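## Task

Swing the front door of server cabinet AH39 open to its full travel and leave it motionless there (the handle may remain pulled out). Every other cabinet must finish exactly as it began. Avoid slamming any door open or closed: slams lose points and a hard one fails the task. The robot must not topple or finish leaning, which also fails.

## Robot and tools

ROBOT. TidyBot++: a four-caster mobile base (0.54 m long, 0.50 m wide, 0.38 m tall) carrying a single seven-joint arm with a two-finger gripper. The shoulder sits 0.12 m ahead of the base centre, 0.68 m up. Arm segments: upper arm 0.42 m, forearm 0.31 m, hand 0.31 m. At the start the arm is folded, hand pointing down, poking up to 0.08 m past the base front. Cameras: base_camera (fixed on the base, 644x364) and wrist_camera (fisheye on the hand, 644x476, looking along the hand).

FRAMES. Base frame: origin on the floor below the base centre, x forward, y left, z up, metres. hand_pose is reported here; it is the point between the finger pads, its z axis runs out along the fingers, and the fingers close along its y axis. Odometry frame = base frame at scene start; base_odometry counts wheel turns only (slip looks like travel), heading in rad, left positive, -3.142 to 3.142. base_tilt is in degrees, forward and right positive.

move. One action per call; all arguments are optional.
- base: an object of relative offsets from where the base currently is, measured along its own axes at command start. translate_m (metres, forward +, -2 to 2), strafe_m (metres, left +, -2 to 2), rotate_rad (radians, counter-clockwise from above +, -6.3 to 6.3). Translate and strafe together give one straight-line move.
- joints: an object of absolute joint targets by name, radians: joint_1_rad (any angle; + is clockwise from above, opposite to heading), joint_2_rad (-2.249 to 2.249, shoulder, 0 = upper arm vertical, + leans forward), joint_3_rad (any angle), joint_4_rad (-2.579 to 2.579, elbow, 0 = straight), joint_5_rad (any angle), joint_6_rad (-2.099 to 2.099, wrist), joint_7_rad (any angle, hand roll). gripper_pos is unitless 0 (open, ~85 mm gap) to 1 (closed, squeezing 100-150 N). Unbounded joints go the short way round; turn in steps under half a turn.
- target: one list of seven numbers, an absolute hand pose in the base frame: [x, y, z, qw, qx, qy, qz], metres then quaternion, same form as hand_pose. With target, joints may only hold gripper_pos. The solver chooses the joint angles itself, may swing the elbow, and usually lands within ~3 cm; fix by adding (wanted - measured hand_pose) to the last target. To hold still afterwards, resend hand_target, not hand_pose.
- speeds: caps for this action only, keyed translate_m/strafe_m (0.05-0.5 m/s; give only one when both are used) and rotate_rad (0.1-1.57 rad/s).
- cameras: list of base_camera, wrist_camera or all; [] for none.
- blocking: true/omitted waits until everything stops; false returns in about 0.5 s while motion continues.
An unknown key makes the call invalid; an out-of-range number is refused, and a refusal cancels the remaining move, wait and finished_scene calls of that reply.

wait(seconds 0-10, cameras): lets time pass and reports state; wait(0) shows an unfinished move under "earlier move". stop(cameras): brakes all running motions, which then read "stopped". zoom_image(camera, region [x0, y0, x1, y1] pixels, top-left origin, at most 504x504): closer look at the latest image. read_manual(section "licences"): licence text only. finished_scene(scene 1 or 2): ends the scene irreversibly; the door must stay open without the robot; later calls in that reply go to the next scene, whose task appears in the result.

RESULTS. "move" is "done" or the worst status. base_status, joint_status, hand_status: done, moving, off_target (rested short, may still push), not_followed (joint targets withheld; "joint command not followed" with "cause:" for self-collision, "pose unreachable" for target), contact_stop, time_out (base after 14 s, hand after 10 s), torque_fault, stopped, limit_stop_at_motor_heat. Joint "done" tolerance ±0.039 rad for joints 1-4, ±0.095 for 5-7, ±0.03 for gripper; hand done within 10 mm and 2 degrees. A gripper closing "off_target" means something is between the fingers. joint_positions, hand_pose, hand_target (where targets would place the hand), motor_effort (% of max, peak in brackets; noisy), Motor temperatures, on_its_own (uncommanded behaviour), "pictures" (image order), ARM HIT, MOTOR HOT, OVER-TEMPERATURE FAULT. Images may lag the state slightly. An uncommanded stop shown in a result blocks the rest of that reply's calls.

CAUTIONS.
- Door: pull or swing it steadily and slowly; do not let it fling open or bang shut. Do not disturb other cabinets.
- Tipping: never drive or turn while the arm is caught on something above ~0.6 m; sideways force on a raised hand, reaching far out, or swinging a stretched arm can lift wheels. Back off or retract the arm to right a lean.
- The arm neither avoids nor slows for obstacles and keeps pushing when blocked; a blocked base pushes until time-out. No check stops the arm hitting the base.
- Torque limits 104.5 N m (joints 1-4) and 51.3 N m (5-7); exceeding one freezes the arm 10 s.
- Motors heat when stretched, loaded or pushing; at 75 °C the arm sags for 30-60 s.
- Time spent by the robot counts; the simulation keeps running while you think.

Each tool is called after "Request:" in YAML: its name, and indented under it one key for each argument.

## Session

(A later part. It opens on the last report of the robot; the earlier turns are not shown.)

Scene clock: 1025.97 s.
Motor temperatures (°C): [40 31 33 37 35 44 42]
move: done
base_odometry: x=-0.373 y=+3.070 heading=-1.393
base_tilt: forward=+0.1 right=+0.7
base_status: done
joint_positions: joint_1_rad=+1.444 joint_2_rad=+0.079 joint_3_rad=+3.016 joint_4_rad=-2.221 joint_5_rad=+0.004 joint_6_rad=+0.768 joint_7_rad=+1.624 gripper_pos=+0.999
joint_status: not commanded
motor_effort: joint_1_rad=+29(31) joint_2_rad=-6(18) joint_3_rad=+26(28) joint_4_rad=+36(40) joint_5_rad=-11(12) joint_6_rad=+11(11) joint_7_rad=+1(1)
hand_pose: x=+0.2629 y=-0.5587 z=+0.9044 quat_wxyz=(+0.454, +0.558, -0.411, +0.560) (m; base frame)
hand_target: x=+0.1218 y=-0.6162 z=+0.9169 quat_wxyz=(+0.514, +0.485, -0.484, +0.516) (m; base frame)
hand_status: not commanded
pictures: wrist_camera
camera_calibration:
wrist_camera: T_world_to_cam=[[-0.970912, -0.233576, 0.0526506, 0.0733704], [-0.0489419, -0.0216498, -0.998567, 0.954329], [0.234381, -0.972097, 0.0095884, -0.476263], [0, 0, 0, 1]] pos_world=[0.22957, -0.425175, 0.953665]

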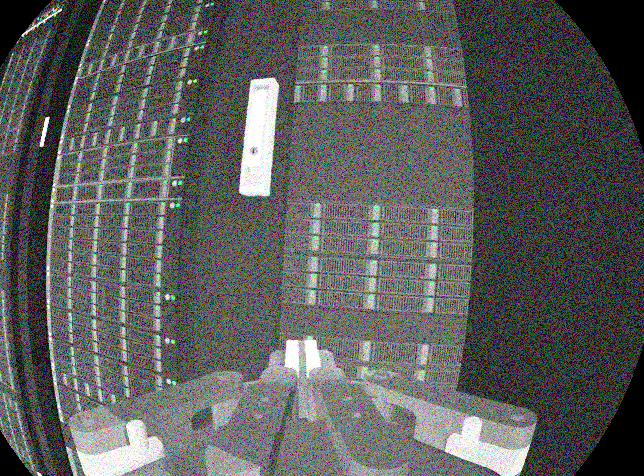

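Request:
move:
  base: {"translate_m": 0.1, "strafe_m": 0.03}
  speeds: {"translate_m": 0.06}
  cameras: ["wrist_camera"]

Request:
move:
  base: {"strafe_m": 0.15, "translate_m": 0.1}
  speeds: {"translate_m": 0.1}
  cameras: ["wrist_camera"]

Request:
move:
  joints: {"joint_1_rad": 1.9, "joint_2_rad": -0.33, "joint_3_rad": 3.14, "joint_4_rad": -2.549, "joint_5_rad": 0, "joint_6_rad": 0.8}
  cameras: ["wrist_camera"]

Scene clock: 1048.73 s.
Motor temperatures (°C): [40 31 34 37 35 44 42]
move: done
base_odometry: x=-0.326 y=+2.977 heading=-1.393
base_tilt: forward=+0.1 right=+0.7
base_status: done
joint_positions: joint_1_rad=+1.542 joint_2_rad=+0.139 joint_3_rad=+3.106 joint_4_rad=-2.153 joint_5_rad=+0.004 joint_6_rad=+0.768 joint_7_rad=+1.623 gripper_pos=+0.999
joint_status: not commanded
on_its_own: joint_4_rad moved +0.068 toward your old target -2.110
motor_effort: joint_1_rad=+6(29) joint_2_rad=-20(22) joint_3_rad=+5(27) joint_4_rad=+22(37) joint_5_rad=-2(11) joint_6_rad=+8(11) joint_7_rad=+0(1)
hand_pose: x=+0.1586 y=-0.6035 z=+0.9058 quat_wxyz=(+0.508, +0.516, -0.459, +0.516) (m; base frame)
hand_target: x=+0.1218 y=-0.6162 z=+0.9169 quat_wxyz=(+0.514, +0.485, -0.484, +0.516) (m; base frame)
hand_status: not commanded
pictures: wrist_camera
camera_calibration:
wrist_camera: T_world_to_cam=[[-0.997236, -0.0472272, 0.057362, 0.0738968], [-0.0564696, -0.0200196, -0.998204, 0.951459], [0.0482907, -0.998684, 0.0172974, -0.488902], [0, 0, 0, 1]] pos_world=[0.15103, -0.46572, 0.953968]

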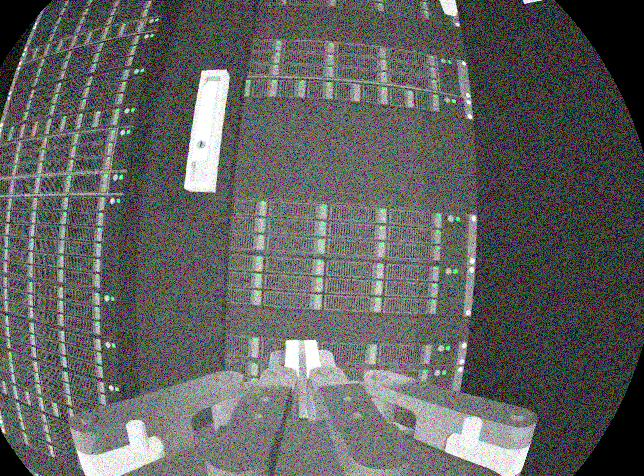

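Scene clock: 1051.07 s.
Motor temperatures (°C): [40 31 34 37 35 44 42]
move: done
base_odometry: x=-0.160 y=+2.905 heading=-1.393
base_tilt: forward=+0.1 right=+0.7
base_status: done
joint_positions: joint_1_rad=+1.563 joint_2_rad=+0.153 joint_3_rad=+3.126 joint_4_rad=-2.135 joint_5_rad=+0.004 joint_6_rad=+0.768 joint_7_rad=+1.623 gripper_pos=+0.999
joint_status: not commanded
motor_effort: joint_1_rad=+2(7) joint_2_rad=-23(25) joint_3_rad=+0(5) joint_4_rad=+18(21) joint_5_rad=-1(3) joint_6_rad=+8(9) joint_7_rad=+0(0)
hand_pose: x=+0.1348 y=-0.6117 z=+0.9068 quat_wxyz=(+0.519, +0.506, -0.468, +0.505) (m; base frame)
hand_target: x=+0.1218 y=-0.6162 z=+0.9169 quat_wxyz=(+0.514, +0.485, -0.484, +0.516) (m; base frame)
hand_status: not commanded
pictures: wrist_camera
camera_calibration:
wrist_camera: T_world_to_cam=[[-0.998192, -0.00657606, 0.0597523, 0.0725881], [-0.0596003, -0.0212826, -0.997995, 0.950402], [0.00783456, -0.999752, 0.0208522, -0.49434], [0, 0, 0, 1]] pos_world=[0.132974, -0.473513, 0.954467]

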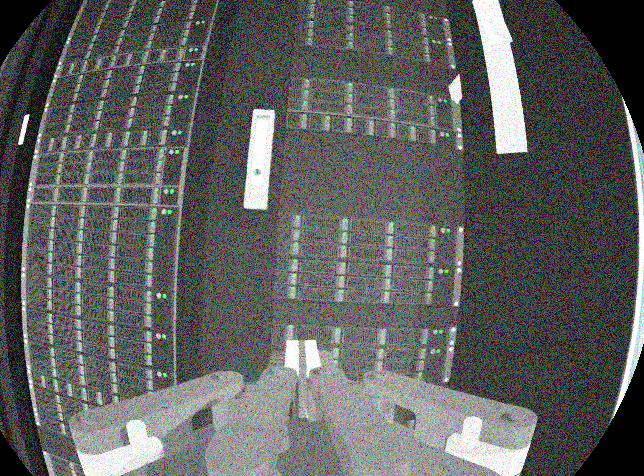

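Scene clock: 1052.73 s.
Motor temperatures (°C): [40 31 34 37 35 44 42]
move: done
base_odometry: x=-0.160 y=+2.905 heading=-1.393
base_tilt: forward=+0.1 right=+0.7
base_status: not commanded
joint_positions: joint_1_rad=+1.884 joint_2_rad=-0.318 joint_3_rad=+3.126 joint_4_rad=-2.535 joint_5_rad=+0.004 joint_6_rad=+0.768 joint_7_rad=+1.623 gripper_pos=+0.999
joint_status: all done
motor_effort: joint_1_rad=+2(4) joint_2_rad=-6(25) joint_3_rad=+1(1) joint_4_rad=+19(19) joint_5_rad=-1(2) joint_6_rad=+8(9) joint_7_rad=+0(0)
hand_pose: x=-0.0039 y=-0.4102 z=+0.9300 quat_wxyz=(+0.615, +0.410, -0.520, +0.427) (m; base frame)
hand_target: x=-0.0154 y=-0.4000 z=+0.9372 quat_wxyz=(+0.617, +0.379, -0.530, +0.442) (m; base frame)
hand_status: not commanded
pictures: wrist_camera
camera_calibration:
wrist_camera: T_world_to_cam=[[-0.947203, 0.313872, 0.0655024, 0.0603068], [-0.0909251, -0.0670381, -0.993599, 0.946571], [-0.307472, -0.947096, 0.0920375, -0.338164], [0, 0, 0, 1]] pos_world=[0.0392138, -0.275746, 0.967686]

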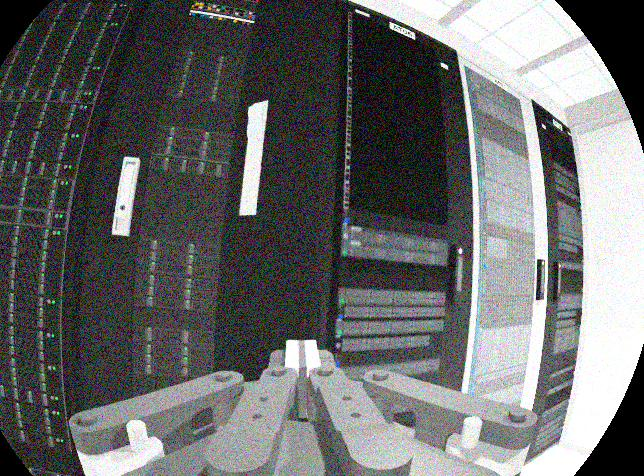

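Request:
move:
  base: {"translate_m": 0.2, "strafe_m": -0.1}
  speeds: {"translate_m": 0.2}
  joints: {"joint_1_rad": 2.13, "joint_2_rad": -0.05, "joint_4_rad": -2.41, "joint_6_rad": 0.85}
  cameras: ["wrist_camera"]

Request:
move:
  base: {"translate_m": -0.07, "strafe_m": -0.09}
  speeds: {"translate_m": 0.06}
  cameras: ["wrist_camera"]

Scene clock: 1104.23 s.
Motor temperatures (°C): [40 31 33 37 35 44 42]
move: done
base_odometry: x=-0.223 y=+2.690 heading=-1.393
base_tilt: forward=+0.1 right=+0.7
base_status: done
joint_positions: joint_1_rad=+2.116 joint_2_rad=-0.051 joint_3_rad=+3.127 joint_4_rad=-2.441 joint_5_rad=+0.004 joint_6_rad=+0.768 joint_7_rad=+1.623 gripper_pos=+0.999
joint_status: all done
motor_effort: joint_1_rad=+2(3) joint_2_rad=-14(16) joint_3_rad=+1(2) joint_4_rad=+17(19) joint_5_rad=-1(1) joint_6_rad=+8(9) joint_7_rad=+0(0)
hand_pose: x=-0.1344 y=-0.4357 z=+0.8566 quat_wxyz=(+0.607, +0.378, -0.618, +0.326) (m; base frame)
hand_target: x=-0.1503 y=-0.4344 z=+0.8978 quat_wxyz=(+0.637, +0.332, -0.599, +0.354) (m; base frame)
hand_status: not commanded
pictures: wrist_camera
camera_calibration:
wrist_camera: T_world_to_cam=[[-0.855181, 0.514346, 0.0641431, 0.0504547], [-0.0132596, 0.102001, -0.994696, 0.945161], [-0.51816, -0.851495, -0.0804089, -0.234614], [0, 0, 0, 1]] pos_world=[-0.0658873, -0.322131, 0.918046]

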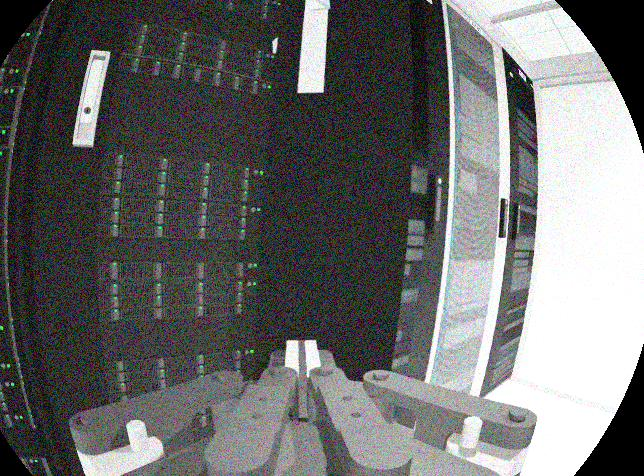

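Scene clock: 1106.60 s.
Motor temperatures (°C): [40 31 33 37 35 44 42]
move: done
base_odometry: x=-0.324 y=+2.743 heading=-1.392
base_tilt: forward=+0.1 right=+0.7
base_status: done
joint_positions: joint_1_rad=+2.116 joint_2_rad=-0.049 joint_3_rad=+3.127 joint_4_rad=-2.437 joint_5_rad=+0.004 joint_6_rad=+0.768 joint_7_rad=+1.623 gripper_pos=+0.999
joint_status: not commanded
motor_effort: joint_1_rad=+1(2) joint_2_rad=-14(17) joint_3_rad=+1(1) joint_4_rad=+17(18) joint_5_rad=+0(1) joint_6_rad=+8(9) joint_7_rad=+0(0)
hand_pose: x=-0.1350 y=-0.4366 z=+0.8575 quat_wxyz=(+0.607, +0.378, -0.618, +0.326) (m; base frame)
hand_target: x=-0.1503 y=-0.4344 z=+0.8978 quat_wxyz=(+0.637, +0.332, -0.599, +0.354) (m; base frame)
hand_status: not commanded
pictures: wrist_camera
camera_calibration:
wrist_camera: T_world_to_cam=[[-0.855037, 0.51459, 0.0640984, 0.0504829], [-0.0140844, 0.100516, -0.994836, 0.945463], [-0.518375, -0.851525, -0.0786976, -0.237154], [0, 0, 0, 1]] pos_world=[-0.0664537, -0.322955, 0.918681]

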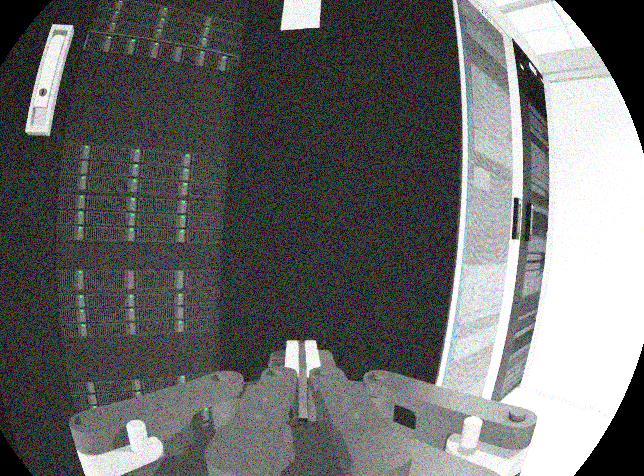

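Request:
move:
  base: {"translate_m": -0.025, "strafe_m": -0.032}
  speeds: {"translate_m": 0.05}
  cameras: []

Request:
move:
  base: {"translate_m": -0.025, "strafe_m": -0.032}
  speeds: {"translate_m": 0.05}
  cameras: ["wrist_camera"]

Scene clock: 1114.20 s.
Motor temperatures (°C): [40 31 33 37 35 44 42]
move: done
base_odometry: x=-0.360 y=+2.761 heading=-1.392
base_tilt: forward=+0.1 right=+0.7
base_status: done
joint_positions: joint_1_rad=+2.116 joint_2_rad=-0.067 joint_3_rad=+3.127 joint_4_rad=-2.455 joint_5_rad=+0.004 joint_6_rad=+0.769 joint_7_rad=+1.623 gripper_pos=+0.999
joint_status: not commanded
motor_effort: joint_1_rad=+4(5) joint_2_rad=-10(15) joint_3_rad=+3(5) joint_4_rad=+23(28) joint_5_rad=-2(3) joint_6_rad=+9(10) joint_7_rad=+0(0)
hand_pose: x=-0.1309 y=-0.4305 z=+0.8578 quat_wxyz=(+0.608, +0.378, -0.617, +0.327) (m; base frame)
hand_target: x=-0.1503 y=-0.4344 z=+0.8978 quat_wxyz=(+0.637, +0.332, -0.599, +0.354) (m; base frame)
hand_status: not commanded
pictures: none
No camera images: "cameras" was empty.

Scene clock: 1116.97 s.
Motor temperatures (°C): [40 31 33 37 35 44 42]
move: time_out
base_odometry: x=-0.394 y=+2.779 heading=-1.392
base_tilt: forward=+0.1 right=+0.6
base_status: translate_m time_out (by the wheels' count: -0.023 of -0.025); strafe_m time_out (by the wheels' count: -0.030 of -0.032)
joint_positions: joint_1_rad=+2.114 joint_2_rad=-0.158 joint_3_rad=+3.121 joint_4_rad=-2.539 joint_5_rad=+0.004 joint_6_rad=+0.772 joint_7_rad=+1.623 gripper_pos=+0.999
joint_status: not commanded
motor_effort: joint_1_rad=+6(8) joint_2_rad=+9(13) joint_3_rad=+6(9) joint_4_rad=+37(42) joint_5_rad=-3(5) joint_6_rad=+7(10) joint_7_rad=+0(0)
hand_pose: x=-0.1091 y=-0.4010 z=+0.8573 quat_wxyz=(+0.610, +0.379, -0.613, +0.330) (m; base frame)
hand_target: x=-0.1503 y=-0.4344 z=+0.8978 quat_wxyz=(+0.637, +0.332, -0.599, +0.354) (m; base frame)
hand_status: not commanded
pictures: wrist_camera
camera_calibration:
wrist_camera: T_world_to_cam=[[-0.858815, 0.50796, 0.0664377, 0.0492188], [-0.0220741, 0.0928749, -0.995433, 0.938686], [-0.51181, -0.856359, -0.0685495, -0.203309], [0, 0, 0, 1]] pos_world=[-0.0410652, -0.286287, 0.917192]

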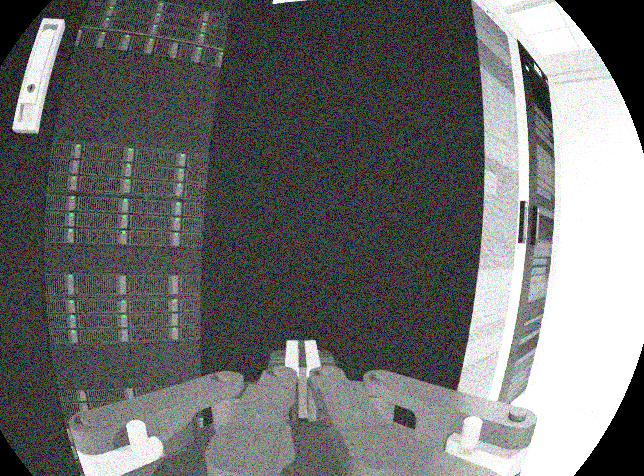

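Request:
move:
  base: {"translate_m": 0.07, "strafe_m": 0.09}
  speeds: {"translate_m": 0.05}
  cameras: []

Request:
move:
  base: {"translate_m": 0.25, "strafe_m": 0.22}
  joints: {"joint_1_rad": 2.13, "joint_2_rad": -0.33, "joint_3_rad": 3.14, "joint_4_rad": -2.549, "joint_5_rad": 0, "joint_6_rad": 0.8}
  cameras: ["wrist_camera"]

Scene clock: 1132.17 s.
Motor temperatures (°C): [40 31 33 37 35 44 42]
move: done
base_odometry: x=-0.293 y=+2.726 heading=-1.392
base_tilt: forward=+0.1 right=+0.7
base_status: done
joint_positions: joint_1_rad=+2.118 joint_2_rad=-0.052 joint_3_rad=+3.123 joint_4_rad=-2.435 joint_5_rad=+0.004 joint_6_rad=+0.772 joint_7_rad=+1.623 gripper_pos=+0.999
joint_status: not commanded
motor_effort: joint_1_rad=+1(6) joint_2_rad=-15(17) joint_3_rad=+1(6) joint_4_rad=+17(37) joint_5_rad=+0(3) joint_6_rad=+8(9) joint_7_rad=+0(0)
hand_pose: x=-0.1337 y=-0.4373 z=+0.8614 quat_wxyz=(+0.610, +0.377, -0.615, +0.329) (m; base frame)
hand_target: x=-0.1503 y=-0.4344 z=+0.8978 quat_wxyz=(+0.637, +0.332, -0.599, +0.354) (m; base frame)
hand_status: not commanded
pictures: none
No camera images: "cameras" was empty.

Scene clock: 1133.97 s.
Motor temperatures (°C): [40 31 33 37 35 44 42]
move: done
base_odometry: x=-0.032 y=+2.519 heading=-1.393
base_tilt: forward=+0.1 right=+0.7
base_status: done
joint_positions: joint_1_rad=+2.119 joint_2_rad=-0.334 joint_3_rad=+3.123 joint_4_rad=-2.538 joint_5_rad=+0.004 joint_6_rad=+0.772 joint_7_rad=+1.623 gripper_pos=+0.999
joint_status: all done
motor_effort: joint_1_rad=+1(3) joint_2_rad=-6(18) joint_3_rad=+1(2) joint_4_rad=+19(21) joint_5_rad=-1(1) joint_6_rad=+8(9) joint_7_rad=+0(0)
hand_pose: x=-0.0922 y=-0.3673 z=+0.9360 quat_wxyz=(+0.665, +0.345, -0.559, +0.356) (m; base frame)
hand_target: x=-0.1030 y=-0.3588 z=+0.9372 quat_wxyz=(+0.663, +0.316, -0.570, +0.368) (m; base frame)
hand_status: not commanded
pictures: wrist_camera
camera_calibration:
wrist_camera: T_world_to_cam=[[-0.849326, 0.523687, 0.0663125, 0.0481827], [-0.113214, -0.0580158, -0.991875, 0.947103], [-0.515585, -0.849933, 0.108563, -0.324135], [0, 0, 0, 1]] pos_world=[-0.0189705, -0.245778, 0.971402]

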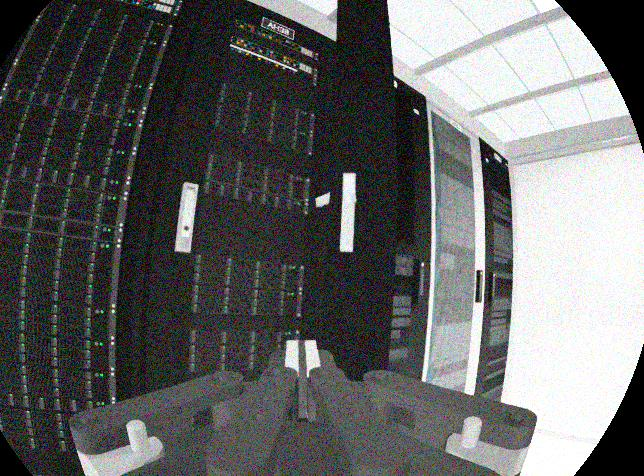

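Request:
move:
  base: {"translate_m": -1.25}
  joints: {"joint_1_rad": 0.785}
  cameras: ["wrist_camera"]

Request:
zoom_image:
  camera: "wrist_camera"
  region: [100, 0, 580, 420]

Scene clock: 1152.83 s.
Motor temperatures (°C): [40 31 33 37 35 44 42]
move: done
base_odometry: x=-0.254 y=+3.749 heading=-1.393
base_tilt: forward=+0.1 right=+0.7
base_status: done
joint_positions: joint_1_rad=+0.801 joint_2_rad=-0.333 joint_3_rad=+3.124 joint_4_rad=-2.538 joint_5_rad=+0.004 joint_6_rad=+0.772 joint_7_rad=+1.623 gripper_pos=+0.999
joint_status: all done
motor_effort: joint_1_rad=+1(4) joint_2_rad=-6(7) joint_3_rad=+1(3) joint_4_rad=+18(19) joint_5_rad=-1(2) joint_6_rad=+8(9) joint_7_rad=+0(0)
hand_pose: x=+0.4215 y=-0.2968 z=+0.9357 quat_wxyz=(+0.308, +0.615, -0.231, +0.688) (m; base frame)
hand_target: x=+0.4190 y=-0.2967 z=+0.9372 quat_wxyz=(+0.290, +0.602, -0.249, +0.701) (m; base frame)
hand_status: not commanded
pictures: wrist_camera
camera_calibration:
wrist_camera: T_world_to_cam=[[-0.72022, -0.690609, 0.0658966, 0.0331024], [0.0275109, -0.123343, -0.991983, 0.93042], [0.6932, -0.712633, 0.107834, -0.467437], [0, 0, 0, 1]] pos_world=[0.322272, -0.195489, 0.971184]

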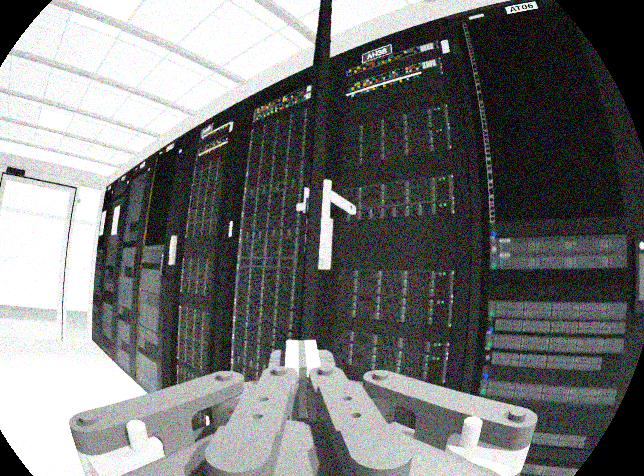

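Scaled by 1.050.

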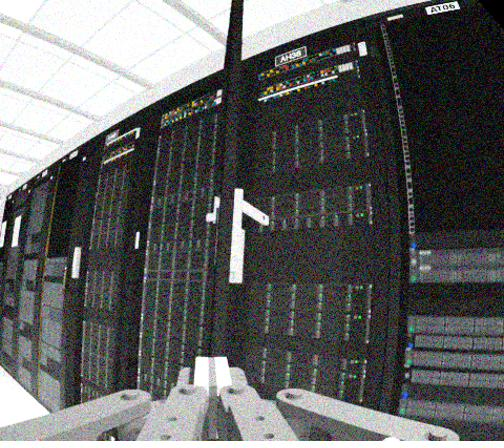

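Request:
finished_scene:
  scene: 1

The scene is finished: the task was done.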